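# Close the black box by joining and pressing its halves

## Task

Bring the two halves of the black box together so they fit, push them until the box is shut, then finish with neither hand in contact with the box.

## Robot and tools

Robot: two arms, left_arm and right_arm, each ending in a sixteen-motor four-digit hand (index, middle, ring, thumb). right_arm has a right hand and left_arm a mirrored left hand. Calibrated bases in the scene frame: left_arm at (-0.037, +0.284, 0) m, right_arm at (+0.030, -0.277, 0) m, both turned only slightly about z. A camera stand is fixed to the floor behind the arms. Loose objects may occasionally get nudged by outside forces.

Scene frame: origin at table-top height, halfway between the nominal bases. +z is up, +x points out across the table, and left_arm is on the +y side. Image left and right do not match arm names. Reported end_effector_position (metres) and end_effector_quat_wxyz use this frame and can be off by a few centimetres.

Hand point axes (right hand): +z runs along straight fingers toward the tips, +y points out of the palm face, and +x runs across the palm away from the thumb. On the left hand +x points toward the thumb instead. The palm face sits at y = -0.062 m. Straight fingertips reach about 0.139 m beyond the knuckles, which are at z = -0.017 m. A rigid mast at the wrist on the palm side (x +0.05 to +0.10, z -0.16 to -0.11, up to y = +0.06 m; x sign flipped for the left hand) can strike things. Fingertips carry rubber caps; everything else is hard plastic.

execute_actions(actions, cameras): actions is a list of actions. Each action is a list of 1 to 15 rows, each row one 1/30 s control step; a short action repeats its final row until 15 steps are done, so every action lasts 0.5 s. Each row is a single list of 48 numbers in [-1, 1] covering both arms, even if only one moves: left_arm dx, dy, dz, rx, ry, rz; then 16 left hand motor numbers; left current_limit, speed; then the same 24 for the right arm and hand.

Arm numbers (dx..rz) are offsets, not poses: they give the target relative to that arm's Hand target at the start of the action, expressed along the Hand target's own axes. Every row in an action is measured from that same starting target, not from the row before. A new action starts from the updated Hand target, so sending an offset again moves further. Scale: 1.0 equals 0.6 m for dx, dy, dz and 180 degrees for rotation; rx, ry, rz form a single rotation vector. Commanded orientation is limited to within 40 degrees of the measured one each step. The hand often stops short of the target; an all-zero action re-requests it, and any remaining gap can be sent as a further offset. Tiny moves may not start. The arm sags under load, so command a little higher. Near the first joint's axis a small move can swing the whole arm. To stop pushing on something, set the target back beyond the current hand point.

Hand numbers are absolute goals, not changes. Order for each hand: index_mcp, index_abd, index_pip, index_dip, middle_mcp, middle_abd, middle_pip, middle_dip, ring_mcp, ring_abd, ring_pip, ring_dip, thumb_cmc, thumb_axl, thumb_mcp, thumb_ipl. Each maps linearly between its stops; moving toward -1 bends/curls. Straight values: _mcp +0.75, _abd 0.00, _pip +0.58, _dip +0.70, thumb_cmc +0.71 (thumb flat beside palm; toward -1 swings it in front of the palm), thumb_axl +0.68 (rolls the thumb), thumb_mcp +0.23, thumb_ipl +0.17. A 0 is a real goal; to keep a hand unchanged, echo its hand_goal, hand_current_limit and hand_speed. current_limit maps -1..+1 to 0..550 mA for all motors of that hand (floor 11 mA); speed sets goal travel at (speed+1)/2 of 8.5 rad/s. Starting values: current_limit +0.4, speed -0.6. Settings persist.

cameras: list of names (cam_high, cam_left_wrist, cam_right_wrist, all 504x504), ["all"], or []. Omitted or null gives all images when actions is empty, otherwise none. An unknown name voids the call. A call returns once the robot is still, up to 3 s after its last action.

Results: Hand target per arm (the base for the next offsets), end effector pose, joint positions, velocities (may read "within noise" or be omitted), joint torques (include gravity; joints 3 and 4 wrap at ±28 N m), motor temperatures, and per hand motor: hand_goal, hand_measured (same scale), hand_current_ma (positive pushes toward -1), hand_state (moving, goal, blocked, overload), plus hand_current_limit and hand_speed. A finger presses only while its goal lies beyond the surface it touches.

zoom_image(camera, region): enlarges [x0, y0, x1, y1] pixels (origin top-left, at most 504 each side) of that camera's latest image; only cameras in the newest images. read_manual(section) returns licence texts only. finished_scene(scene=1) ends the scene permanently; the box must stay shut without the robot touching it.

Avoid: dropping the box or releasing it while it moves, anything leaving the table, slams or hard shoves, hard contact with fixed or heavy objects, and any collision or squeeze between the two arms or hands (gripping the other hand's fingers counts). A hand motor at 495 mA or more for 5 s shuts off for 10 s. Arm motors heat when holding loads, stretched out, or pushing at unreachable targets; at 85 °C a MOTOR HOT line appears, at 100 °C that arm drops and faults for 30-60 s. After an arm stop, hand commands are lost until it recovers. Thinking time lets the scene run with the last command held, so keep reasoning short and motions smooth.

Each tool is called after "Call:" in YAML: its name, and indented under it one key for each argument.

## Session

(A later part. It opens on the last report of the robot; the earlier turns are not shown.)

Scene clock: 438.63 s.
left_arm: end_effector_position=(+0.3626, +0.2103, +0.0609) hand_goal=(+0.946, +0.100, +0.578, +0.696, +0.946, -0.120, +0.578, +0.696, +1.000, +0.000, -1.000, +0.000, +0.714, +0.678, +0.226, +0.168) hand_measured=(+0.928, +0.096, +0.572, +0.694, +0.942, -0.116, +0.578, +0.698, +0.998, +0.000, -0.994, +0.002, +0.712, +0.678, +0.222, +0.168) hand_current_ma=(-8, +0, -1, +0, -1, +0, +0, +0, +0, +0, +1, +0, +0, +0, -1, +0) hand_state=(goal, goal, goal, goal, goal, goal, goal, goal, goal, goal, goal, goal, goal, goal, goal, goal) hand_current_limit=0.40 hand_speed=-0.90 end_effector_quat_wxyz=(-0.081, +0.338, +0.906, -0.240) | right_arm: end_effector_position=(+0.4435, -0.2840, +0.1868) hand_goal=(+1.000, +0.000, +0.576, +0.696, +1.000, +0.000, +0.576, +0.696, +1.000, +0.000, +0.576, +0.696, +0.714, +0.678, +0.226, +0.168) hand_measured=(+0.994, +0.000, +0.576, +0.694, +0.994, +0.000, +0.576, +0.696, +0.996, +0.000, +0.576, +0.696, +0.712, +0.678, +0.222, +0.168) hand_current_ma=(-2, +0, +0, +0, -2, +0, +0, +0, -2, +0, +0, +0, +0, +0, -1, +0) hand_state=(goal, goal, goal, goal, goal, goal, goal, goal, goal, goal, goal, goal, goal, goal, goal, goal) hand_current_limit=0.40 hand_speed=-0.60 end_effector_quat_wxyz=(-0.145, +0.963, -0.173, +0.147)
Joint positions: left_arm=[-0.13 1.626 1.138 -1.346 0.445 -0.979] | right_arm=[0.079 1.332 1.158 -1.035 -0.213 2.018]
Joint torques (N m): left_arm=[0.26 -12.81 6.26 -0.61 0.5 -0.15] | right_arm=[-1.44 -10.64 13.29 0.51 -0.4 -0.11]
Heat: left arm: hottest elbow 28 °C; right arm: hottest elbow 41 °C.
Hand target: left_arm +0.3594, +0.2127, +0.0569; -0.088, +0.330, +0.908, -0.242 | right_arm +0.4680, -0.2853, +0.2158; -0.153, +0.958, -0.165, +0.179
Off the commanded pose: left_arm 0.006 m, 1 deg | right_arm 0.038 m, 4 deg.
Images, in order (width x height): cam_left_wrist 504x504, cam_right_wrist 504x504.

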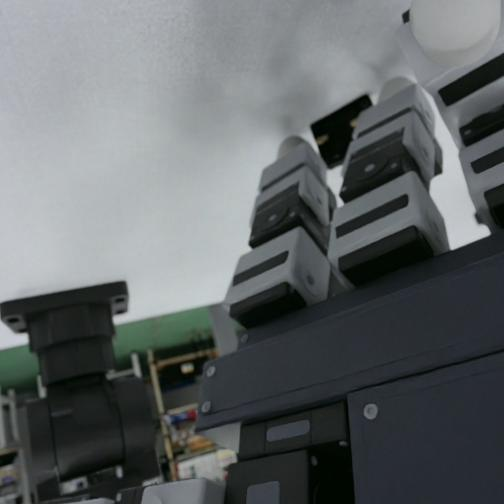

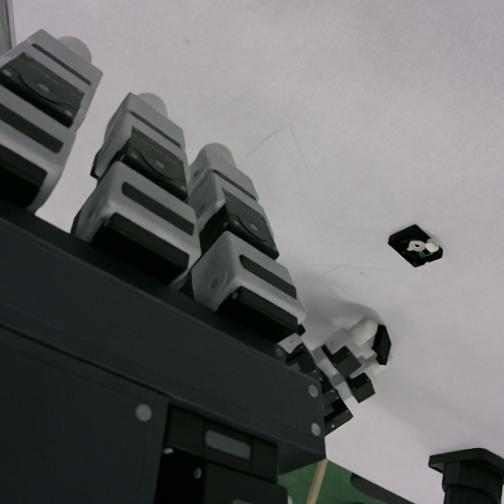

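Call:
execute_actions:
  actions:
    - [[0,0.026,-0.0957,0,0,0,0.945,0.1,0.577,0.696,0.945,-0.12,0.577,0.696,1,0,-1,0,0.714,0.678,0.226,0.168,0.4,-0.8,0,0,0,0,0,0,1,0,0.576,0.696,1,0,0.576,0.696,1,0,0.576,0.696,0.714,0.678,0.226,0.168,0.4,-0.6]]
    - [[0,-0.0746,-0.130,0,0,0,0.945,0.12,0.577,0.696,0.945,-0.14,0.577,0.696,1,0,-1,0,0.714,0.678,0.226,0.168,0.4,-0.6,0,0,0,0,0,0,1,0,0.576,0.696,1,0,0.576,0.696,1,0,0.576,0.696,0.714,0.678,0.226,0.168,0.4,-0.6]]
    - [[0,0,0,-0.111,0,0,0.6,0.12,0.577,0.696,0.6,-0.14,0.577,0.696,1,0,-1,0,0.714,0.678,0.226,0.168,0.4,-0.6,0,0,0,0,0,0,1,0,0.576,0.696,1,0,0.576,0.696,1,0,0.576,0.696,0.714,0.678,0.226,0.168,0.4,-0.6]]
    - [[0,0,0,-0.111,0,0,0.274,0.12,0.577,0.696,0.274,-0.14,0.577,0.696,1,0,-1,0,0.714,0.678,0.226,0.168,0.4,-0.6,0,0,0,0,0,0,1,0,0.576,0.696,1,0,0.576,0.696,1,0,0.576,0.696,0.714,0.678,0.226,0.168,0.4,-0.6]]
    - [[-0.0022,-0.1754,-0.0047,0,0,0,0.274,0.12,0.577,0.696,0.274,-0.14,0.577,0.696,1,0,-1,0,0.714,0.678,0.226,0.168,0.4,-0.6,0,0,0,0,0,0,1,0,0.576,0.696,1,0,0.576,0.696,1,0,0.576,0.696,0.714,0.678,0.226,0.168,0.4,-0.6]]
    - [[-0.0022,-0.1754,-0.0047,0,0,0,0.274,0.12,0.577,0.696,0.274,-0.14,0.577,0.696,1,0,-1,0,0.714,0.678,0.226,0.168,0.4,-0.6,0,0,0,0,0,0,1,0,0.576,0.696,1,0,0.576,0.696,1,0,0.576,0.696,0.714,0.678,0.226,0.168,0.4,-0.6]]
  cameras: ["all"]

Call:
zoom_image:
  camera: "cam_high"
  region: [215, 180, 275, 240]

Scene clock: 470.33 s.
left_arm: end_effector_position=(+0.2530, +0.0853, +0.1557) hand_goal=(+0.274, +0.120, +0.578, +0.696, +0.274, -0.140, +0.578, +0.696, +1.000, +0.000, -1.000, +0.000, +0.714, +0.678, +0.226, +0.168) hand_measured=(+0.280, +0.118, +0.578, +0.694, +0.278, -0.138, +0.578, +0.698, +1.000, +0.000, -0.994, +0.002, +0.714, +0.678, +0.222, +0.168) hand_current_ma=(+1, +0, +0, +0, +1, +0, +0, +0, +0, +0, +1, +0, +0, +0, -1, +0) hand_state=(goal, goal, goal, goal, goal, goal, goal, goal, goal, goal, goal, goal, goal, goal, goal, goal) hand_current_limit=0.40 hand_speed=-0.60 end_effector_quat_wxyz=(+0.030, +0.347, +0.934, +0.082) | right_arm: end_effector_position=(+0.4435, -0.2840, +0.1868) hand_goal=(+1.000, +0.000, +0.576, +0.696, +1.000, +0.000, +0.576, +0.696, +1.000, +0.000, +0.576, +0.696, +0.714, +0.678, +0.226, +0.168) hand_measured=(+0.994, +0.000, +0.576, +0.694, +0.994, +0.000, +0.576, +0.696, +0.996, +0.000, +0.576, +0.696, +0.712, +0.678, +0.222, +0.168) hand_current_ma=(-2, +0, +0, +0, -2, +0, +0, +0, -2, +0, +0, +0, +0, +0, -1, +0) hand_state=(goal, goal, goal, goal, goal, goal, goal, goal, goal, goal, goal, goal, goal, goal, goal, goal) hand_current_limit=0.40 hand_speed=-0.60 end_effector_quat_wxyz=(-0.145, +0.963, -0.173, +0.147)
Joint positions: left_arm=[-0.857 1.396 1.051 -1.261 -0.17 -1.773] | right_arm=[0.079 1.332 1.158 -1.035 -0.213 2.018]
Joint torques (N m): left_arm=[-0.15 -9.93 8.57 -0.25 -0.27 -0.13] | right_arm=[-1.55 -10.52 13.27 0.53 -0.39 -0.11]
Heat: left arm: hottest elbow 28 °C; right arm: hottest elbow 41 °C.
Hand target: left_arm +0.2546, +0.0837, +0.1573; +0.030, +0.341, +0.936, +0.083 | right_arm +0.4680, -0.2853, +0.2158; -0.153, +0.958, -0.165, +0.179
Off the commanded pose: left_arm 0.003 m, 1 deg | right_arm 0.038 m, 4 deg.

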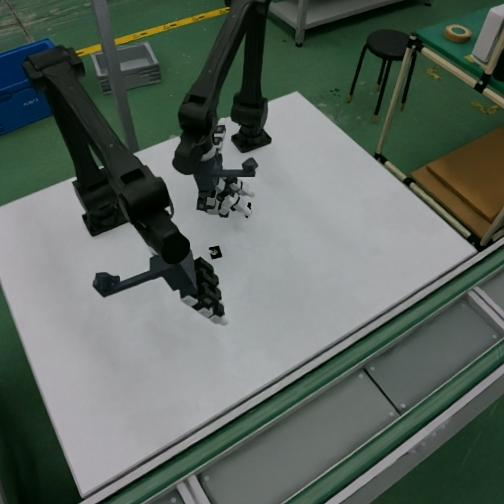

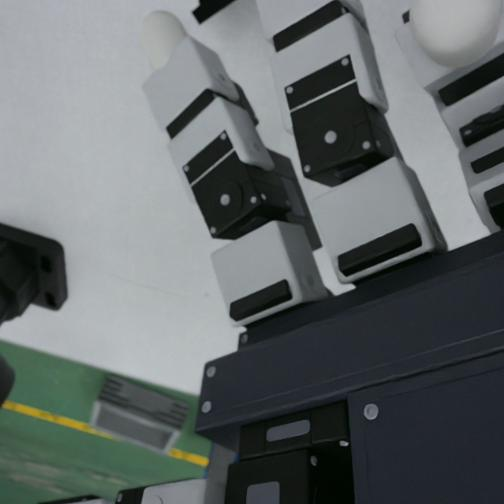

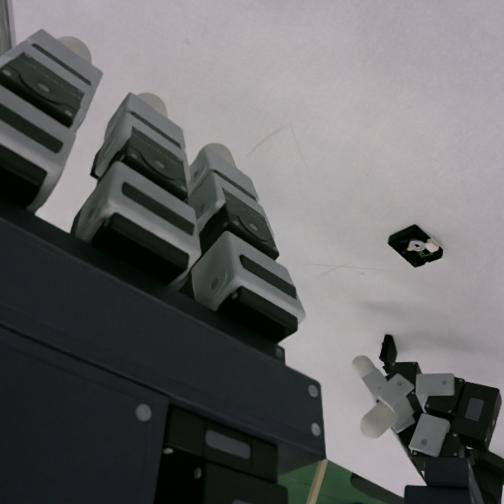

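Scaled by 8.400.

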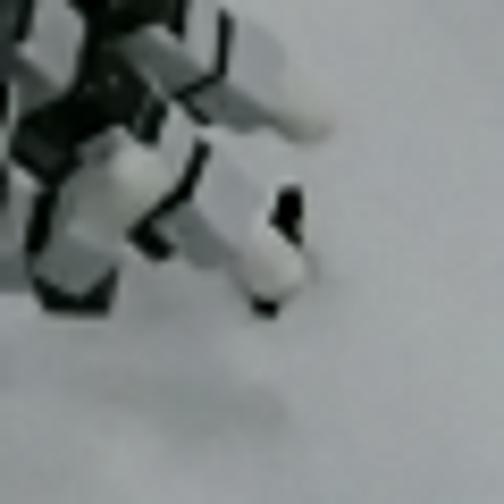

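Call:
zoom_image:
  camera: "cam_right_wrist"
  region: [340, 320, 420, 400]

Scaled by 6.300.

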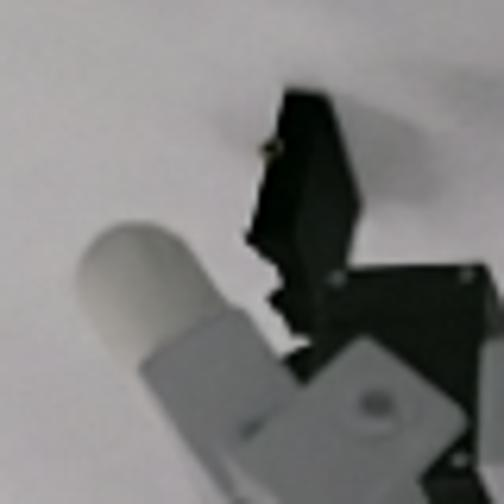

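Call:
execute_actions:
  actions:
    - [[0.0287,-0.0052,0.0295,0,0,0,0.274,0.14,0.577,0.696,0.274,-0.16,0.577,0.696,1,0,-1,0,0.714,0.678,0.226,0.168,0.4,-0.6,0,0,0,0,0,0,1,0,0.576,0.696,1,0,0.576,0.696,1,0,0.576,0.696,0.714,0.678,0.226,0.168,0.4,-0.6]]
  cameras: ["all"]

Call:
zoom_image:
  camera: "cam_high"
  region: [215, 180, 275, 240]

Call:
zoom_image:
  camera: "cam_right_wrist"
  region: [340, 320, 420, 400]

Call:
zoom_image:
  camera: "cam_left_wrist"
  region: [130, 0, 290, 80]

Scene clock: 495.93 s.
left_arm: end_effector_position=(+0.2440, +0.0961, +0.1375) hand_goal=(+0.274, +0.140, +0.578, +0.696, +0.274, -0.160, +0.578, +0.696, +1.000, +0.000, -1.000, +0.000, +0.714, +0.678, +0.226, +0.168) hand_measured=(+0.280, +0.136, +0.578, +0.694, +0.278, -0.156, +0.578, +0.698, +1.000, +0.000, -0.994, +0.002, +0.714, +0.678, +0.222, +0.168) hand_current_ma=(+1, +0, +0, +0, +1, +0, +0, +0, +0, +0, +1, +0, +0, +0, -1, +0) hand_state=(goal, goal, goal, goal, goal, goal, goal, goal, goal, goal, goal, goal, goal, goal, goal, goal) hand_current_limit=0.40 hand_speed=-0.60 end_effector_quat_wxyz=(+0.022, +0.342, +0.935, +0.087) | right_arm: end_effector_position=(+0.4435, -0.2840, +0.1868) hand_goal=(+1.000, +0.000, +0.576, +0.696, +1.000, +0.000, +0.576, +0.696, +1.000, +0.000, +0.576, +0.696, +0.714, +0.678, +0.226, +0.168) hand_measured=(+0.994, +0.000, +0.576, +0.694, +0.994, +0.000, +0.576, +0.696, +0.996, +0.000, +0.576, +0.696, +0.712, +0.678, +0.222, +0.168) hand_current_ma=(-2, +0, +0, +0, -2, +0, +0, +0, -2, +0, +0, +0, +0, +0, -1, +0) hand_state=(goal, goal, goal, goal, goal, goal, goal, goal, goal, goal, goal, goal, goal, goal, goal, goal) hand_current_limit=0.40 hand_speed=-0.60 end_effector_quat_wxyz=(-0.145, +0.963, -0.173, +0.147)
Joint positions: left_arm=[-0.857 1.394 0.995 -1.227 -0.171 -1.784] | right_arm=[0.079 1.332 1.158 -1.035 -0.213 2.018]
Joint torques (N m): left_arm=[-0.79 -11.69 6.74 0.18 -0.23 -0.12] | right_arm=[-1.49 -10.58 13.3 0.51 -0.39 -0.11]
Heat: left arm: hottest elbow 28 °C; right arm: hottest elbow 42 °C.
Hand target: left_arm +0.2415, +0.0948, +0.1394; +0.030, +0.341, +0.936, +0.083 | right_arm +0.4680, -0.2853, +0.2158; -0.153, +0.958, -0.165, +0.179
Off the commanded pose: left_arm 0.003 m, 1 deg | right_arm 0.038 m, 4 deg.

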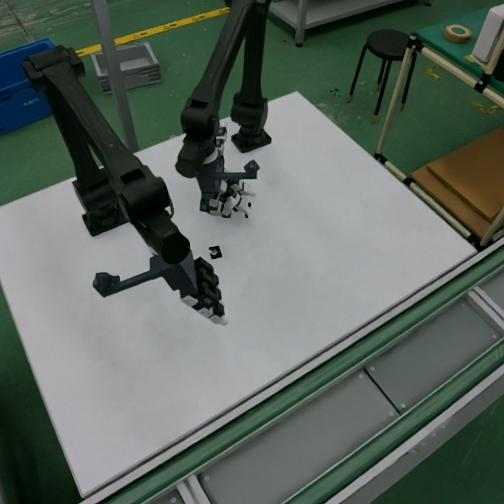

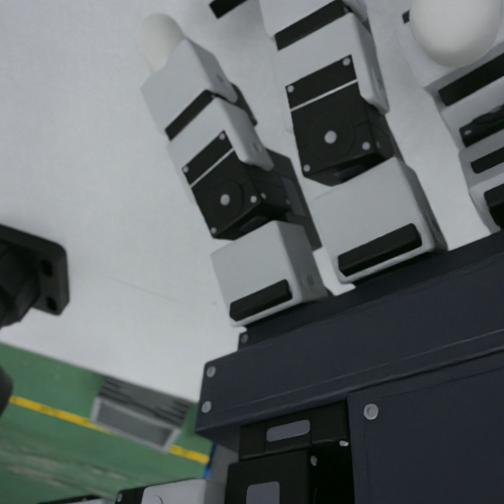

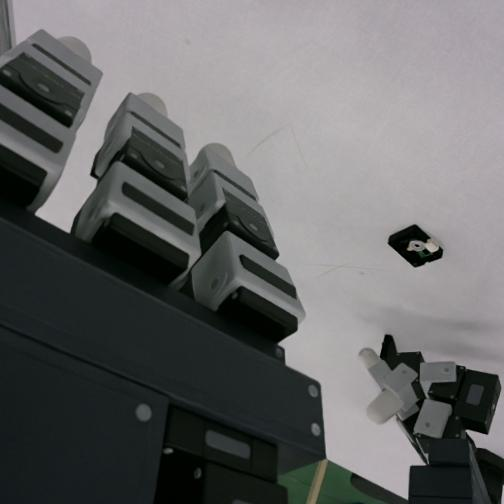

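Scaled by 8.400.

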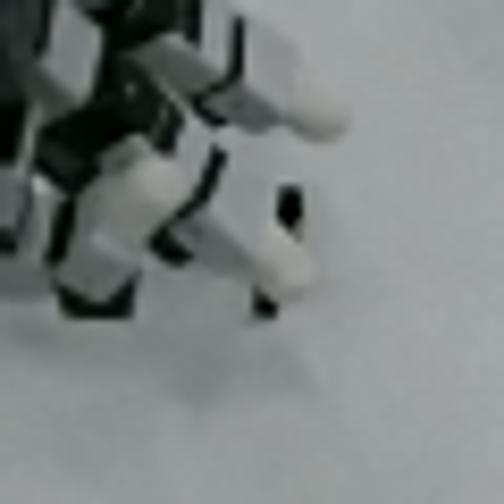

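Scaled by 6.300.

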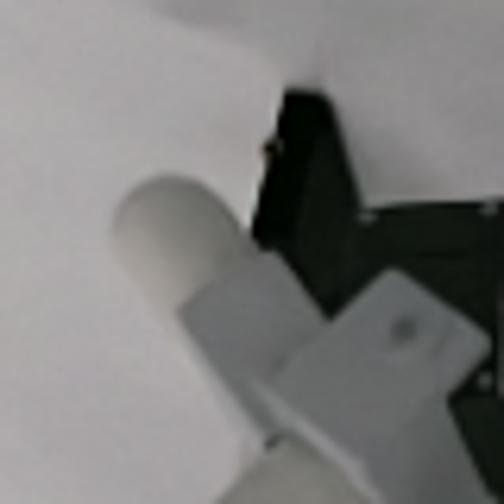

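Scaled by 3.150.

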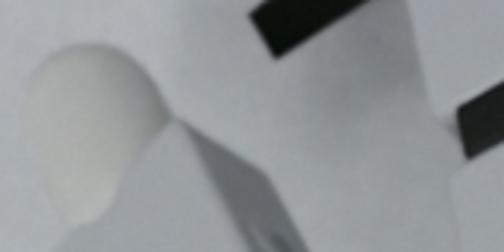

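Call:
execute_actions:
  actions:
    - [[-0.0057,-0.022,0.0173,0,0,0,0.274,0.14,0.577,0.696,0.274,-0.16,0.577,0.696,1,0,-1,0,0.714,0.678,0.226,0.168,0.4,-0.6,0,0,0,0,0,0,1,0,0.576,0.696,1,0,0.576,0.696,1,0,0.576,0.696,0.714,0.678,0.226,0.168,0.4,-0.6]]
  cameras: ["all"]

Call:
zoom_image:
  camera: "cam_high"
  region: [215, 180, 275, 240]

Call:
zoom_image:
  camera: "cam_right_wrist"
  region: [340, 320, 420, 400]

Call:
zoom_image:
  camera: "cam_left_wrist"
  region: [130, 0, 290, 80]

Scene clock: 512.83 s.
left_arm: end_effector_position=(+0.2400, +0.0850, +0.1329) hand_goal=(+0.274, +0.140, +0.578, +0.696, +0.274, -0.160, +0.578, +0.696, +1.000, +0.000, -1.000, +0.000, +0.714, +0.678, +0.226, +0.168) hand_measured=(+0.280, +0.136, +0.578, +0.694, +0.278, -0.156, +0.578, +0.698, +1.000, +0.000, -0.994, +0.002, +0.714, +0.678, +0.222, +0.168) hand_current_ma=(+1, +0, +0, +0, +1, +0, +0, +0, +0, +0, +1, +0, +0, +0, -1, +0) hand_state=(goal, goal, goal, goal, goal, goal, goal, goal, goal, goal, goal, goal, goal, goal, goal, goal) hand_current_limit=0.40 hand_speed=-0.60 end_effector_quat_wxyz=(+0.033, +0.342, +0.936, +0.081) | right_arm: end_effector_position=(+0.4435, -0.2840, +0.1868) hand_goal=(+1.000, +0.000, +0.576, +0.696, +1.000, +0.000, +0.576, +0.696, +1.000, +0.000, +0.576, +0.696, +0.714, +0.678, +0.226, +0.168) hand_measured=(+0.994, +0.000, +0.576, +0.694, +0.994, +0.000, +0.576, +0.696, +0.996, +0.000, +0.576, +0.696, +0.712, +0.678, +0.222, +0.168) hand_current_ma=(-2, +0, +0, +0, -2, +0, +0, +0, -2, +0, +0, +0, +0, +0, -1, +0) hand_state=(goal, goal, goal, goal, goal, goal, goal, goal, goal, goal, goal, goal, goal, goal, goal, goal) hand_current_limit=0.40 hand_speed=-0.60 end_effector_quat_wxyz=(-0.145, +0.963, -0.173, +0.147)
Joint positions: left_arm=[-0.885 1.4 0.991 -1.196 -0.171 -1.811] | right_arm=[0.079 1.332 1.158 -1.035 -0.213 2.018]
Joint torques (N m): left_arm=[-0.73 -9.7 6.53 0.25 -0.19 -0.13] | right_arm=[-1.49 -10.58 13.3 0.51 -0.39 -0.11]
Heat: left arm: hottest elbow 28 °C; right arm: hottest elbow 42 °C.
Hand target: left_arm +0.2369, +0.0840, +0.1267; +0.030, +0.341, +0.936, +0.083 | right_arm +0.4680, -0.2853, +0.2158; -0.153, +0.958, -0.165, +0.179
Off the commanded pose: left_arm 0.007 m, 0 deg | right_arm 0.038 m, 4 deg.

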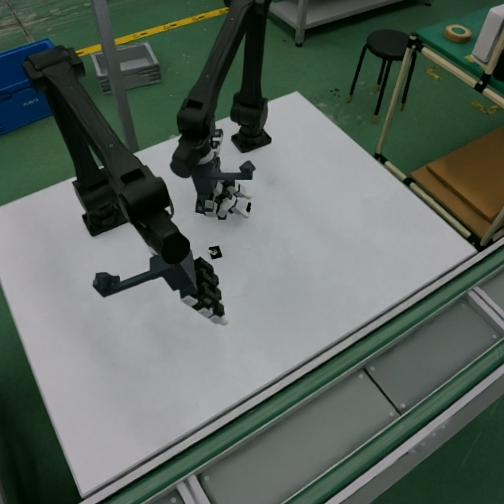

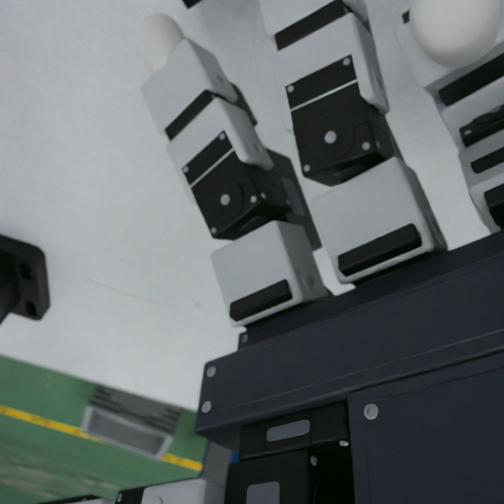

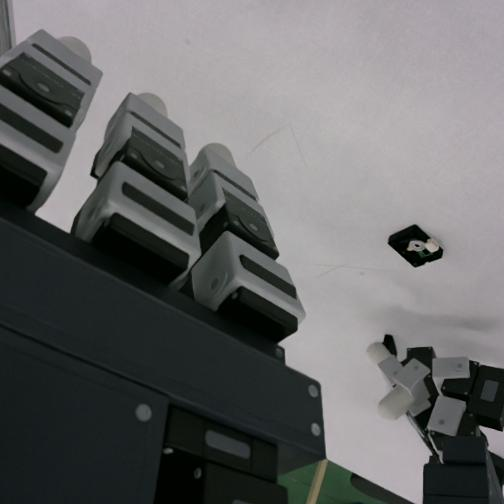

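Scaled by 8.400.

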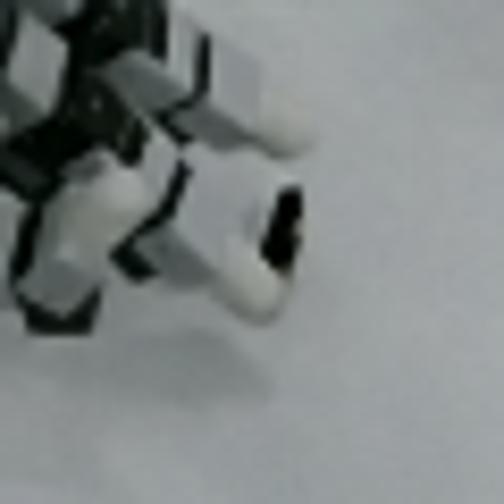

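Scaled by 6.300.

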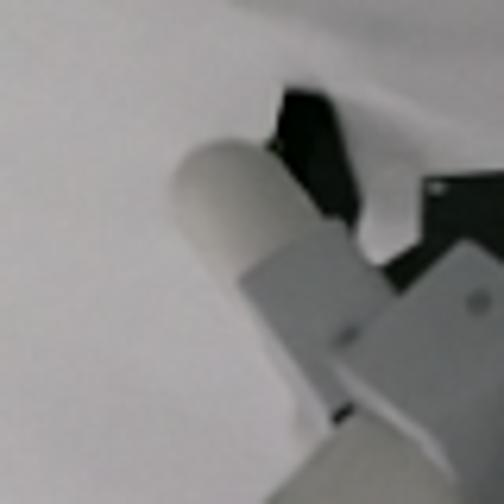

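Scaled by 3.150.

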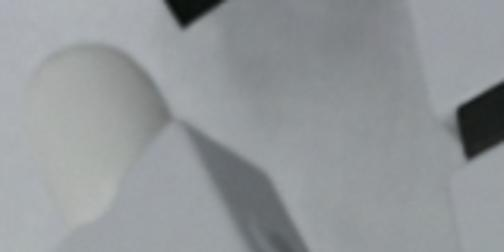

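Call:
execute_actions:
  actions:
    - [[0.005,-0.0063,0.0358,0,0,0,0.274,0.14,0.577,0.696,0.274,-0.16,0.577,0.696,1,0,-1,0,0.714,0.678,0.226,0.168,0.4,-0.6,0,0,0,0,0,0,1,0,0.576,0.696,1,0,0.576,0.696,1,0,0.576,0.696,0.714,0.678,0.226,0.168,0.4,-0.6]]
  cameras: ["cam_high","cam_right_wrist"]

Call:
zoom_image:
  camera: "cam_high"
  region: [215, 180, 275, 240]

Call:
zoom_image:
  camera: "cam_right_wrist"
  region: [340, 310, 420, 390]

Scene clock: 522.40 s.
left_arm: end_effector_position=(+0.2374, +0.0875, +0.1091) hand_goal=(+0.274, +0.140, +0.578, +0.696, +0.274, -0.160, +0.578, +0.696, +1.000, +0.000, -1.000, +0.000, +0.714, +0.678, +0.226, +0.168) hand_measured=(+0.280, +0.136, +0.578, +0.694, +0.278, -0.156, +0.578, +0.698, +1.000, +0.000, -0.994, +0.002, +0.714, +0.678, +0.222, +0.168) hand_current_ma=(+1, +0, +0, +0, +1, +0, +0, +0, +0, +0, +1, +0, +0, +0, -1, +0) hand_state=(goal, goal, goal, goal, goal, goal, goal, goal, goal, goal, goal, goal, goal, goal, goal, goal) hand_current_limit=0.40 hand_speed=-0.60 end_effector_quat_wxyz=(+0.030, +0.341, +0.936, +0.082) | right_arm: end_effector_position=(+0.4435, -0.2840, +0.1868) hand_goal=(+1.000, +0.000, +0.576, +0.696, +1.000, +0.000, +0.576, +0.696, +1.000, +0.000, +0.576, +0.696, +0.714, +0.678, +0.226, +0.168) hand_measured=(+0.994, +0.000, +0.576, +0.694, +0.994, +0.000, +0.576, +0.696, +0.996, +0.000, +0.576, +0.696, +0.712, +0.678, +0.222, +0.168) hand_current_ma=(-2, +0, +0, +0, -2, +0, +0, +0, -2, +0, +0, +0, +0, +0, -1, +0) hand_state=(goal, goal, goal, goal, goal, goal, goal, goal, goal, goal, goal, goal, goal, goal, goal, goal) hand_current_limit=0.40 hand_speed=-0.60 end_effector_quat_wxyz=(-0.145, +0.963, -0.173, +0.147)
Joint positions: left_arm=[-0.886 1.425 0.946 -1.134 -0.171 -1.814] | right_arm=[0.079 1.332 1.158 -1.035 -0.213 2.018]
Joint torques (N m): left_arm=[-0.62 -10.05 6.41 0.28 -0.2 -0.13] | right_arm=[-1.55 -10.64 13.3 0.53 -0.39 -0.11]
Heat: left arm: hottest elbow 28 °C; right arm: hottest elbow 42 °C.
Hand target: left_arm +0.2347, +0.0861, +0.1049; +0.030, +0.341, +0.936, +0.083 | right_arm +0.4680, -0.2853, +0.2158; -0.153, +0.958, -0.165, +0.179
Off the commanded pose: left_arm 0.005 m, 0 deg | right_arm 0.038 m, 4 deg.
Images, in order (width x height): cam_high 504x504, cam_right_wrist 504x504.

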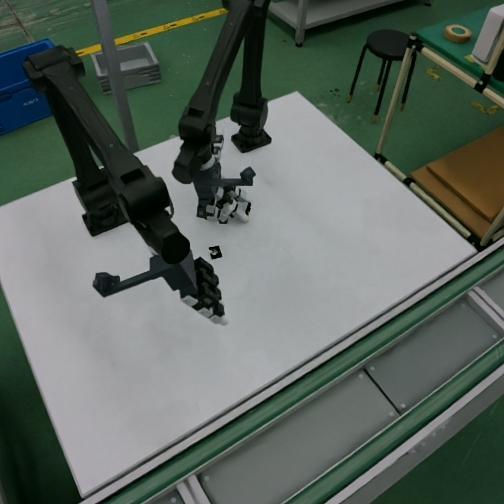

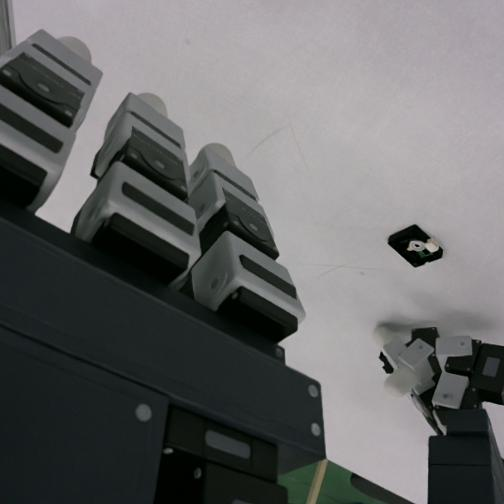

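Scaled by 8.400.

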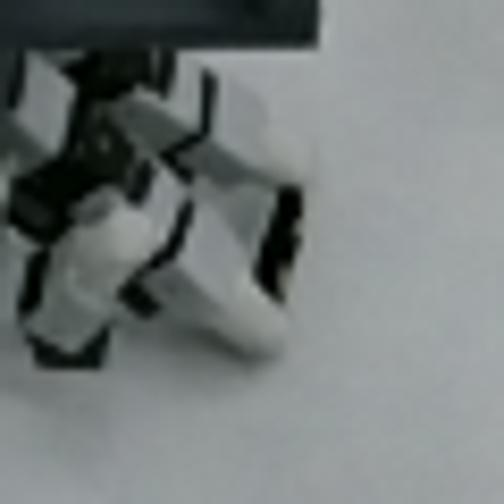

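Scaled by 6.300.

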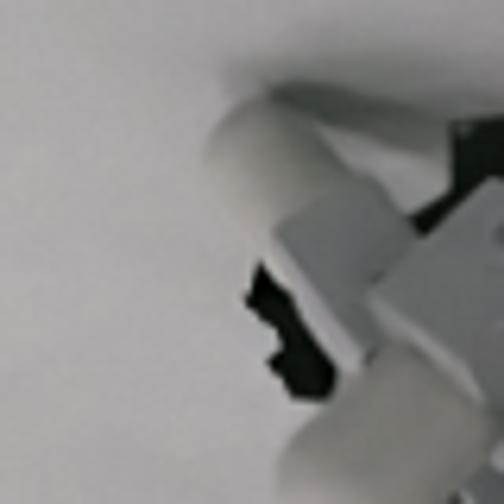

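Call:
execute_actions:
  actions:
    - [[0.005,0.0,0.0,0,0,0,0.274,0.1,0.577,0.696,0.274,-0.1,0.577,0.696,1,0,-1,0,0.714,0.678,0.226,0.168,0.4,-0.8,0,0,0,0,0,0,1,0,0.576,0.696,1,0,0.576,0.696,1,0,0.576,0.696,0.714,0.678,0.226,0.168,0.4,-0.6]]
    - [[0,0,0,0,0,0,0.274,0.03,0.577,0.696,0.274,-0.03,0.577,0.696,1,0,-1,0,0.714,0.678,0.226,0.168,0.4,-0.85,0,0,0,0,0,0,1,0,0.576,0.696,1,0,0.576,0.696,1,0,0.576,0.696,0.714,0.678,0.226,0.168,0.4,-0.6]]
    - [[0,0,0,0,0,0,0.274,-0.05,0.577,0.696,0.274,0.05,0.577,0.696,1,0,-1,0,0.714,0.678,0.226,0.168,0.4,-0.85,0,0,0,0,0,0,1,0,0.576,0.696,1,0,0.576,0.696,1,0,0.576,0.696,0.714,0.678,0.226,0.168,0.4,-0.6]]
  cameras: ["cam_high","cam_right_wrist"]

Call:
zoom_image:
  camera: "cam_high"
  region: [215, 180, 275, 240]

Call:
zoom_image:
  camera: "cam_right_wrist"
  region: [340, 310, 420, 390]

Scene clock: 529.97 s.
left_arm: end_effector_position=(+0.2360, +0.0891, +0.1075) hand_goal=(+0.274, -0.050, +0.578, +0.696, +0.274, +0.050, +0.578, +0.696, +1.000, +0.000, -1.000, +0.000, +0.714, +0.678, +0.226, +0.168) hand_measured=(+0.280, +0.062, +0.578, +0.694, +0.278, -0.066, +0.578, +0.698, +1.000, +0.000, -0.994, +0.002, +0.714, +0.678, +0.222, +0.168) hand_current_ma=(+1, +165, +0, +0, +1, -176, +0, +0, +0, +0, +1, +0, +0, +0, -1, +0) hand_state=(goal, blocked, goal, goal, goal, blocked, goal, goal, goal, goal, goal, goal, goal, goal, goal, goal) hand_current_limit=0.40 hand_speed=-0.85 end_effector_quat_wxyz=(+0.028, +0.341, +0.936, +0.084) | right_arm: end_effector_position=(+0.4435, -0.2840, +0.1868) hand_goal=(+1.000, +0.000, +0.576, +0.696, +1.000, +0.000, +0.576, +0.696, +1.000, +0.000, +0.576, +0.696, +0.714, +0.678, +0.226, +0.168) hand_measured=(+0.994, +0.000, +0.576, +0.694, +0.994, +0.000, +0.576, +0.696, +0.996, +0.000, +0.576, +0.696, +0.712, +0.678, +0.222, +0.168) hand_current_ma=(-2, +0, +0, +0, -2, +0, +0, +0, -2, +0, +0, +0, +0, +0, -1, +0) hand_state=(goal, goal, goal, goal, goal, goal, goal, goal, goal, goal, goal, goal, goal, goal, goal, goal) hand_current_limit=0.40 hand_speed=-0.60 end_effector_quat_wxyz=(-0.145, +0.963, -0.173, +0.147)
Joint positions: left_arm=[-0.887 1.425 0.94 -1.133 -0.171 -1.816] | right_arm=[0.079 1.332 1.158 -1.035 -0.213 2.018]
Joint torques (N m): left_arm=[-1.08 -10.75 6.27 0.18 -0.19 -0.12] | right_arm=[-1.55 -10.58 13.33 0.51 -0.39 -0.11]
Heat: left arm: hottest elbow 27 °C; right arm: hottest elbow 42 °C.
Hand target: left_arm +0.2323, +0.0879, +0.1050; +0.030, +0.341, +0.936, +0.083 | right_arm +0.4680, -0.2853, +0.2158; -0.153, +0.958, -0.165, +0.179
Off the commanded pose: left_arm 0.005 m, 0 deg | right_arm 0.038 m, 4 deg.
Images, in order (width x height): cam_high 504x504, cam_right_wrist 504x504.

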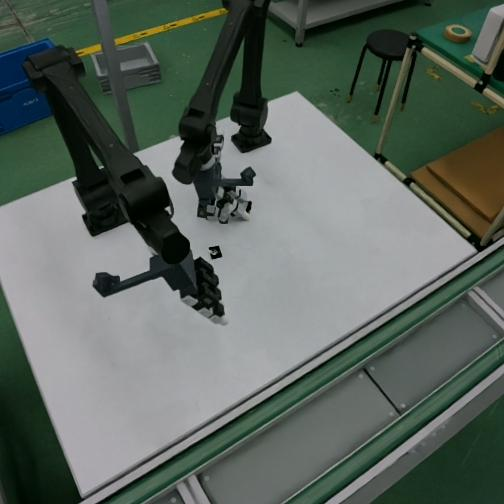

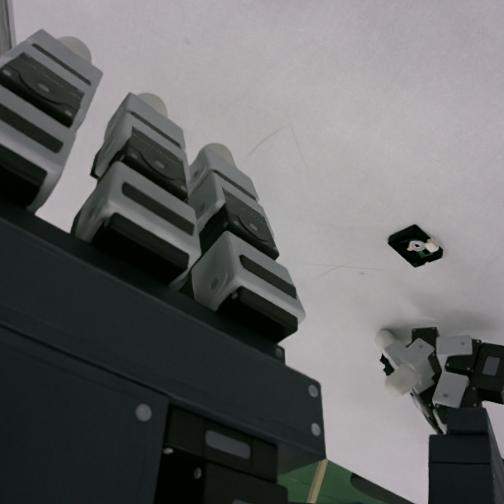

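Scaled by 8.400.

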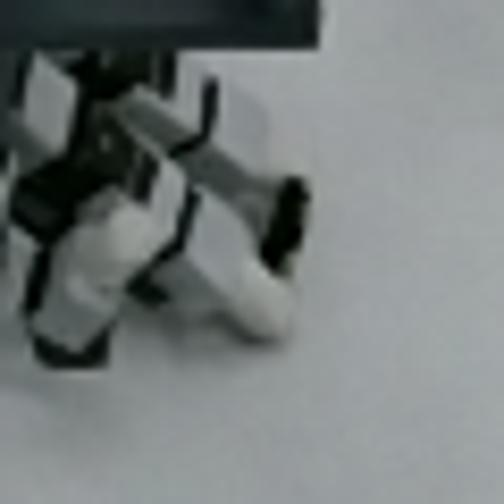

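Scaled by 6.300.

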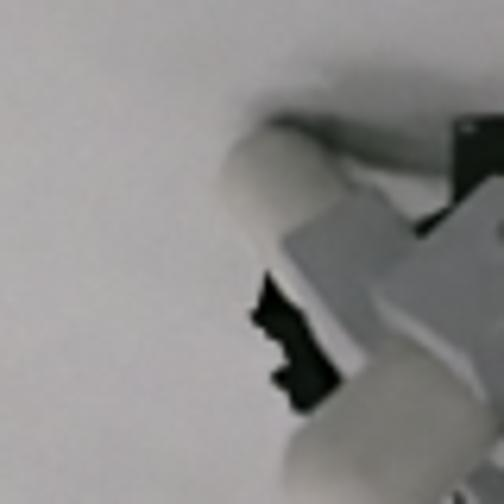

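Call:
execute_actions:
  actions:
    - [[0,0.0203,-0.1149,0,0,0,0.274,-0.06,0.577,0.696,0.274,0.06,0.577,0.696,1,0,-1,0,0.714,0.678,0.226,0.168,0.4,-0.8,0,0,0,0,0,0,1,0,0.576,0.696,1,0,0.576,0.696,1,0,0.576,0.696,0.714,0.678,0.226,0.168,0.4,-0.6]]
    - [[0,0.1313,0.0232,0,0,0,0.45,-0.06,0.577,0.696,0.45,0.06,0.577,0.696,1,0,-1,0,0.714,0.678,0.226,0.168,0.4,-0.8,0,0,0,0,0,0,1,0,0.576,0.696,1,0,0.576,0.696,1,0,0.576,0.696,0.714,0.678,0.226,0.168,0.4,-0.6]]
    - [[0,0.1395,0.0246,0,0,0,0.6,-0.06,0.577,0.696,0.6,0.06,0.577,0.696,1,0,-1,0,0.714,0.678,0.226,0.168,0.4,-0.8,0,0,0,0,0,0,1,0,0.576,0.696,1,0,0.576,0.696,1,0,0.576,0.696,0.714,0.678,0.226,0.168,0.4,-0.6]]
    - [[0,0,0,0.111,0,0,0.8,-0.06,0.577,0.696,0.8,0.06,0.577,0.696,1,0,-1,0,0.714,0.678,0.226,0.168,0.4,-0.8,0,0,0,0,0,0,1,0,0.576,0.696,1,0,0.576,0.696,1,0,0.576,0.696,0.714,0.678,0.226,0.168,0.4,-0.6]]
    - [[0,0,0,0.111,0,0,0.945,-0.06,0.577,0.696,0.945,0.06,0.577,0.696,1,0,-1,0,0.714,0.678,0.226,0.168,0.4,-0.8,0,0,0,0,0,0,1,0,0.576,0.696,1,0,0.576,0.696,1,0,0.576,0.696,0.714,0.678,0.226,0.168,0.4,-0.6]]
    - [[0,0.0332,0.0579,0,0,0,0.945,-0.06,0.577,0.696,0.945,0.06,0.577,0.696,1,0,-1,0,0.714,0.678,0.226,0.168,0.4,-0.8,0,0,0,0,0,0,1,0,0.576,0.696,1,0,0.576,0.696,1,0,0.576,0.696,0.714,0.678,0.226,0.168,0.4,-0.6]]
    - [[0,0.0332,0.0579,0,0,0,0.945,-0.06,0.577,0.696,0.945,0.06,0.577,0.696,1,0,-1,0,0.714,0.678,0.226,0.168,0.4,-0.8,0,0,0,0,0,0,1,0,0.576,0.696,1,0,0.576,0.696,1,0,0.576,0.696,0.714,0.678,0.226,0.168,0.4,-0.6]]
  cameras: ["all"]

Call:
zoom_image:
  camera: "cam_left_wrist"
  region: [270, 60, 430, 220]

Call:
zoom_image:
  camera: "cam_high"
  region: [215, 165, 285, 235]

Scene clock: 546.73 s.
left_arm: end_effector_position=(+0.3374, +0.2143, +0.0980) hand_goal=(+0.946, -0.060, +0.578, +0.696, +0.946, +0.060, +0.578, +0.696, +1.000, +0.000, -1.000, +0.000, +0.714, +0.678, +0.226, +0.168) hand_measured=(+0.920, +0.060, +0.576, +0.694, +0.942, -0.064, +0.580, +0.698, +0.998, +0.000, -0.994, +0.002, +0.712, +0.678, +0.222, +0.168) hand_current_ma=(-17, +191, +0, +0, -1, -200, +0, +0, +0, +0, +1, +0, +0, +0, -1, +0) hand_state=(blocked, blocked, goal, goal, goal, blocked, goal, goal, goal, goal, goal, goal, goal, goal, goal, goal) hand_current_limit=0.40 hand_speed=-0.80 end_effector_quat_wxyz=(-0.091, +0.327, +0.909, -0.241) | right_arm: end_effector_position=(+0.4435, -0.2840, +0.1868) hand_goal=(+1.000, +0.000, +0.576, +0.696, +1.000, +0.000, +0.576, +0.696, +1.000, +0.000, +0.576, +0.696, +0.714, +0.678, +0.226, +0.168) hand_measured=(+0.994, +0.000, +0.576, +0.694, +0.994, +0.000, +0.576, +0.696, +0.996, +0.000, +0.576, +0.696, +0.712, +0.678, +0.222, +0.168) hand_current_ma=(-2, +0, +0, +0, -2, +0, +0, +0, -2, +0, +0, +0, +0, +0, -1, +0) hand_state=(goal, goal, goal, goal, goal, goal, goal, goal, goal, goal, goal, goal, goal, goal, goal, goal) hand_current_limit=0.40 hand_speed=-0.60 end_effector_quat_wxyz=(-0.145, +0.963, -0.173, +0.147)
Joint positions: left_arm=[-0.133 1.536 1.134 -1.446 0.447 -1.003] | right_arm=[0.079 1.332 1.158 -1.035 -0.213 2.018]
Joint torques (N m): left_arm=[-0.03 -12.1 6.45 -0.25 0.5 0.04] | right_arm=[-1.49 -10.64 13.29 0.5 -0.39 -0.11]
Heat: left arm: hottest elbow 27 °C; right arm: hottest elbow 43 °C.
Hand target: left_arm +0.3383, +0.2142, +0.0953; -0.088, +0.331, +0.908, -0.242 | right_arm +0.4680, -0.2853, +0.2158; -0.153, +0.958, -0.165, +0.179
Off the commanded pose: left_arm 0.003 m, 1 deg | right_arm 0.038 m, 4 deg.

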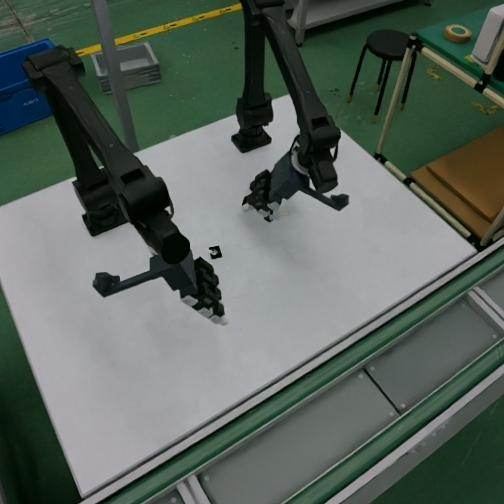

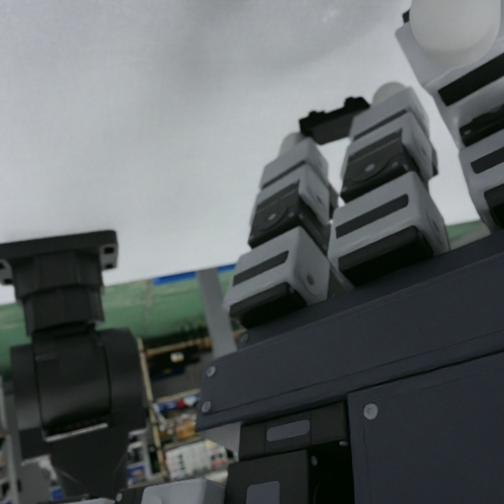

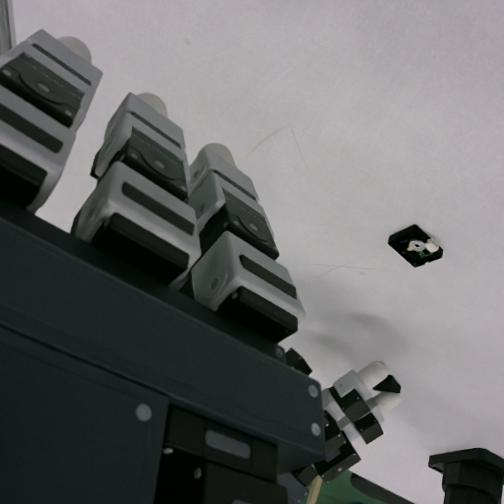

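Scaled by 3.150.

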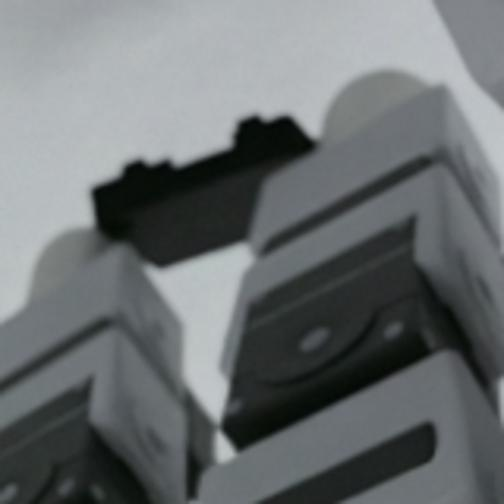

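Scaled by 7.200.

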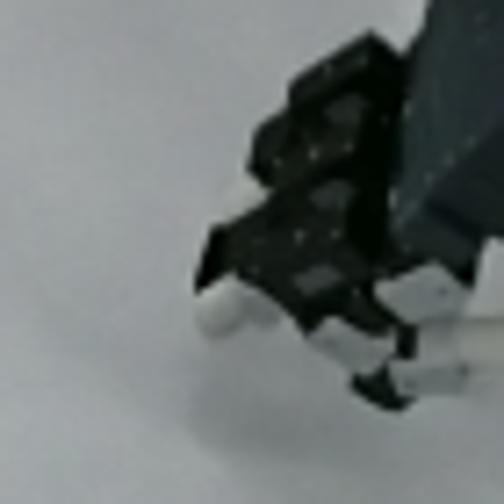

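Call:
zoom_image:
  camera: "cam_right_wrist"
  region: [340, 345, 410, 415]

Call:
zoom_image:
  camera: "cam_left_wrist"
  region: [290, 80, 380, 150]

Call:
zoom_image:
  camera: "cam_right_wrist"
  region: [380, 215, 450, 275]

Scaled by 7.200.

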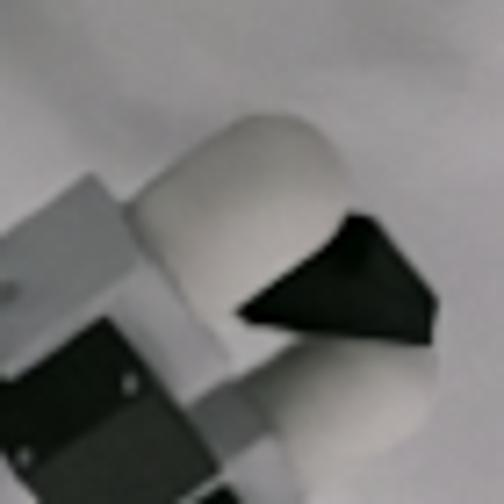

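Scaled by 5.600.

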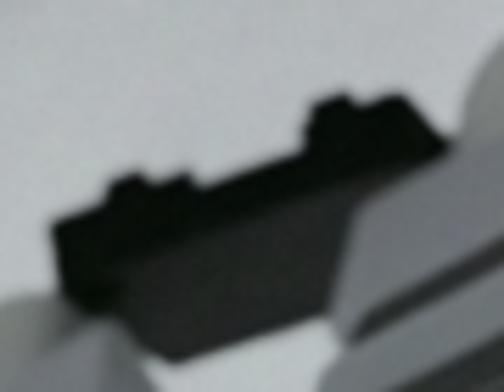

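Scaled by 7.200.

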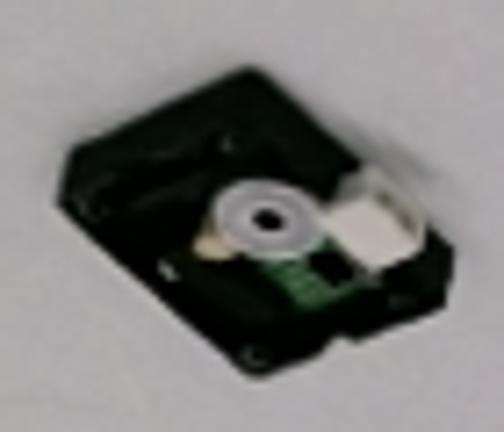

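Call:
execute_actions:
  actions:
    - [[0,0.0298,0.0521,0,0,0,0.945,-0.06,0.577,0.696,0.945,0.06,0.577,0.696,1,0,-1,0,0.714,0.678,0.226,0.168,0.4,-0.8,0,0,0,0,0,0,1,0,0.576,0.696,1,0,0.576,0.696,1,0,0.576,0.696,0.714,0.678,0.226,0.168,0.4,-0.6]]
  cameras: ["cam_left_wrist","cam_right_wrist"]

Call:
zoom_image:
  camera: "cam_left_wrist"
  region: [280, 70, 390, 180]

Call:
zoom_image:
  camera: "cam_right_wrist"
  region: [340, 315, 410, 385]

Scene clock: 558.80 s.
left_arm: end_effector_position=(+0.3378, +0.2142, +0.0625) hand_goal=(+0.946, -0.060, +0.578, +0.696, +0.946, +0.060, +0.578, +0.696, +1.000, +0.000, -1.000, +0.000, +0.714, +0.678, +0.226, +0.168) hand_measured=(+0.920, +0.060, +0.576, +0.694, +0.942, -0.064, +0.580, +0.698, +0.998, +0.000, -0.994, +0.002, +0.712, +0.678, +0.222, +0.168) hand_current_ma=(-17, +191, +0, +0, +0, -200, +0, +0, +0, +0, +1, +0, +0, +0, -1, +0) hand_state=(blocked, blocked, goal, goal, goal, blocked, goal, goal, goal, goal, goal, goal, goal, goal, goal, goal) hand_current_limit=0.40 hand_speed=-0.80 end_effector_quat_wxyz=(-0.090, +0.327, +0.909, -0.241) | right_arm: end_effector_position=(+0.4435, -0.2840, +0.1868) hand_goal=(+1.000, +0.000, +0.576, +0.696, +1.000, +0.000, +0.576, +0.696, +1.000, +0.000, +0.576, +0.696, +0.714, +0.678, +0.226, +0.168) hand_measured=(+0.994, +0.000, +0.576, +0.694, +0.994, +0.000, +0.576, +0.696, +0.996, +0.000, +0.576, +0.696, +0.712, +0.678, +0.222, +0.168) hand_current_ma=(-2, +0, +0, +0, -2, +0, +0, +0, -2, +0, +0, +0, +0, +0, -1, +0) hand_state=(goal, goal, goal, goal, goal, goal, goal, goal, goal, goal, goal, goal, goal, goal, goal, goal) hand_current_limit=0.40 hand_speed=-0.60 end_effector_quat_wxyz=(-0.145, +0.963, -0.173, +0.147)
Joint positions: left_arm=[-0.133 1.578 1.08 -1.348 0.447 -1.003] | right_arm=[0.079 1.332 1.158 -1.035 -0.213 2.018]
Joint torques (N m): left_arm=[-0.26 -12.04 6.01 -0.18 0.5 0.03] | right_arm=[-1.55 -10.64 13.3 0.51 -0.39 -0.11]
Heat: left arm: hottest elbow 27 °C; right arm: hottest elbow 43 °C.
Hand target: left_arm +0.3383, +0.2142, +0.0592; -0.088, +0.331, +0.908, -0.242 | right_arm +0.4680, -0.2853, +0.2158; -0.153, +0.958, -0.165, +0.179
Off the commanded pose: left_arm 0.003 m, 0 deg | right_arm 0.038 m, 4 deg.
Images, in order (width x height): cam_left_wrist 504x504, cam_right_wrist 504x504.

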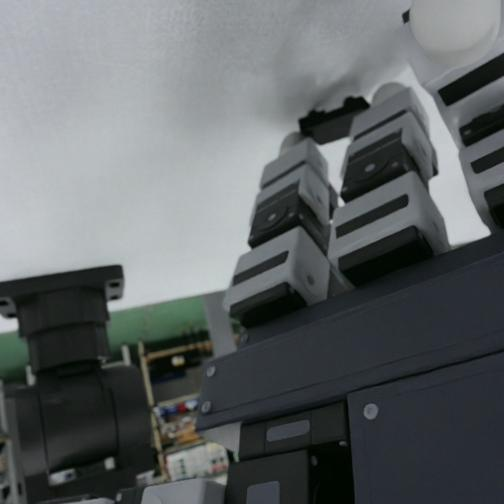

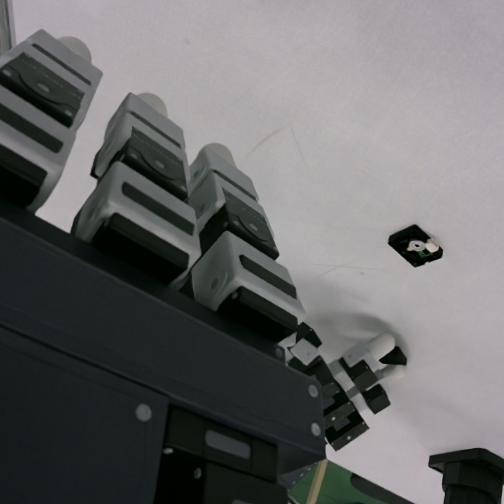

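Scaled by 4.582.

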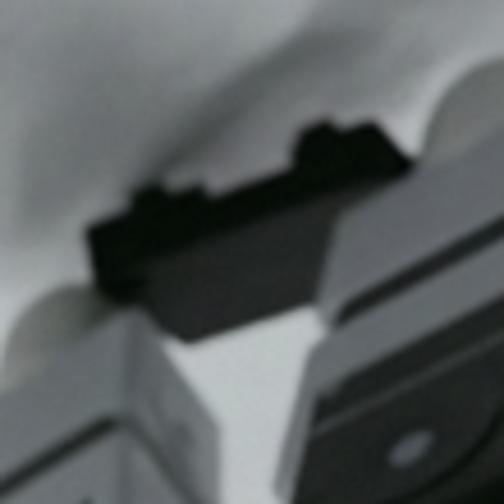

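Scaled by 7.200.

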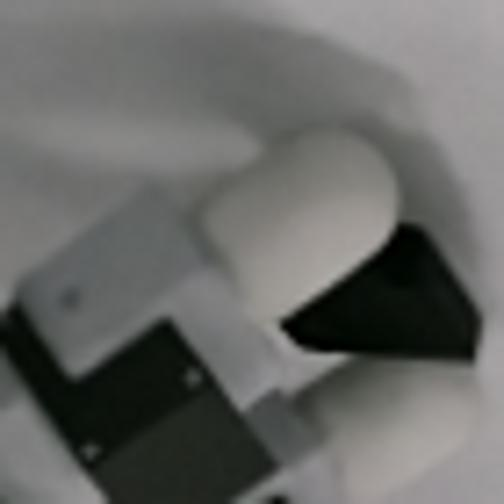

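Call:
execute_actions:
  actions:
    - [[0,0.0066,0.0116,0,0,0,0.945,-0.06,0.577,0.696,0.945,0.06,0.577,0.696,1,0,-1,0,0.714,0.678,0.226,0.168,0.4,-0.8,0,0,0,0,0,0,1,0,0.576,0.696,1,0,0.576,0.696,1,0,0.576,0.696,0.714,0.678,0.226,0.168,0.4,-0.6]]
  cameras: ["cam_left_wrist","cam_right_wrist"]

Call:
zoom_image:
  camera: "cam_left_wrist"
  region: [280, 70, 390, 180]

Call:
zoom_image:
  camera: "cam_right_wrist"
  region: [340, 315, 410, 385]

Scene clock: 567.57 s.
left_arm: end_effector_position=(+0.3397, +0.2138, +0.0579) hand_goal=(+0.946, -0.060, +0.578, +0.696, +0.946, +0.060, +0.578, +0.696, +1.000, +0.000, -1.000, +0.000, +0.714, +0.678, +0.226, +0.168) hand_measured=(+0.920, +0.060, +0.576, +0.694, +0.942, -0.064, +0.580, +0.698, +0.998, +0.000, -0.994, +0.002, +0.712, +0.678, +0.222, +0.168) hand_current_ma=(-17, +191, +0, +0, +0, -200, +0, +0, +0, +0, +1, +0, +0, +0, -1, +0) hand_state=(blocked, blocked, goal, goal, goal, blocked, goal, goal, goal, goal, goal, goal, goal, goal, goal, goal) hand_current_limit=0.40 hand_speed=-0.80 end_effector_quat_wxyz=(-0.085, +0.328, +0.910, -0.240) | right_arm: end_effector_position=(+0.4435, -0.2840, +0.1868) hand_goal=(+1.000, +0.000, +0.576, +0.696, +1.000, +0.000, +0.576, +0.696, +1.000, +0.000, +0.576, +0.696, +0.714, +0.678, +0.226, +0.168) hand_measured=(+0.994, +0.000, +0.576, +0.694, +0.994, +0.000, +0.576, +0.696, +0.996, +0.000, +0.576, +0.696, +0.712, +0.678, +0.222, +0.168) hand_current_ma=(-2, +0, +0, +0, -2, +0, +0, +0, -2, +0, +0, +0, +0, +0, -1, +0) hand_state=(goal, goal, goal, goal, goal, goal, goal, goal, goal, goal, goal, goal, goal, goal, goal, goal) hand_current_limit=0.40 hand_speed=-0.60 end_effector_quat_wxyz=(-0.145, +0.963, -0.173, +0.147)
Joint positions: left_arm=[-0.133 1.581 1.072 -1.327 0.447 -1.003] | right_arm=[0.079 1.332 1.158 -1.035 -0.213 2.018]
Joint torques (N m): left_arm=[-0.21 -11.81 5.74 -0.17 0.5 0.03] | right_arm=[-1.49 -10.64 13.31 0.51 -0.39 -0.11]
Heat: left arm: hottest elbow 27 °C; right arm: hottest elbow 43 °C.
Hand target: left_arm +0.3382, +0.2142, +0.0512; -0.088, +0.331, +0.908, -0.242 | right_arm +0.4680, -0.2853, +0.2158; -0.153, +0.958, -0.165, +0.179
Off the commanded pose: left_arm 0.007 m, 1 deg | right_arm 0.038 m, 4 deg.
Images, in order (width x height): cam_left_wrist 504x504, cam_right_wrist 504x504.

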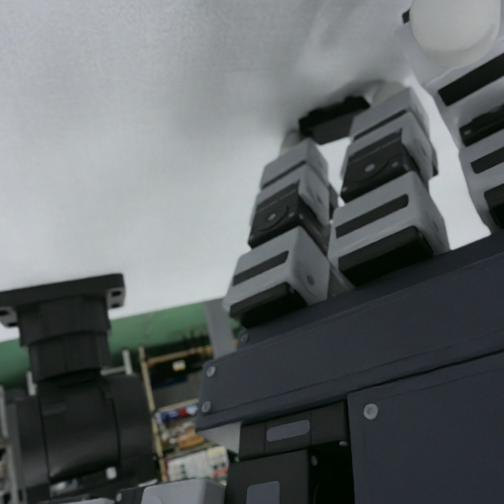

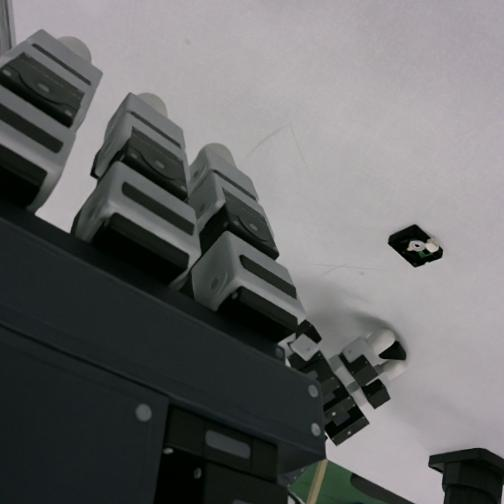

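Scaled by 4.582.

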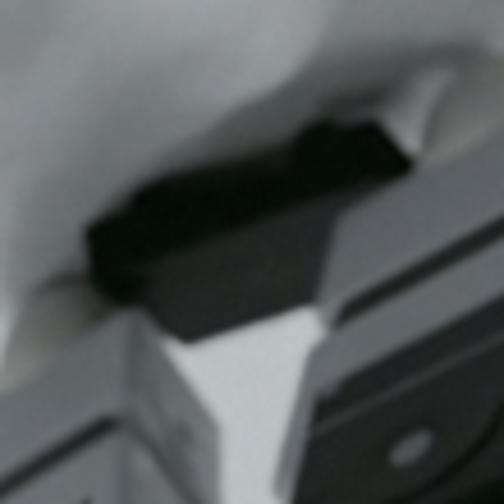

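Scaled by 7.200.

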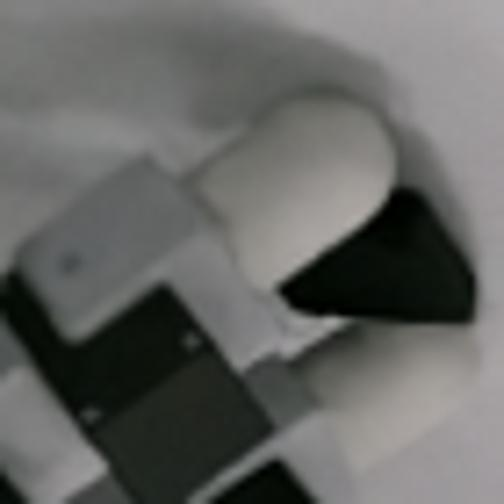

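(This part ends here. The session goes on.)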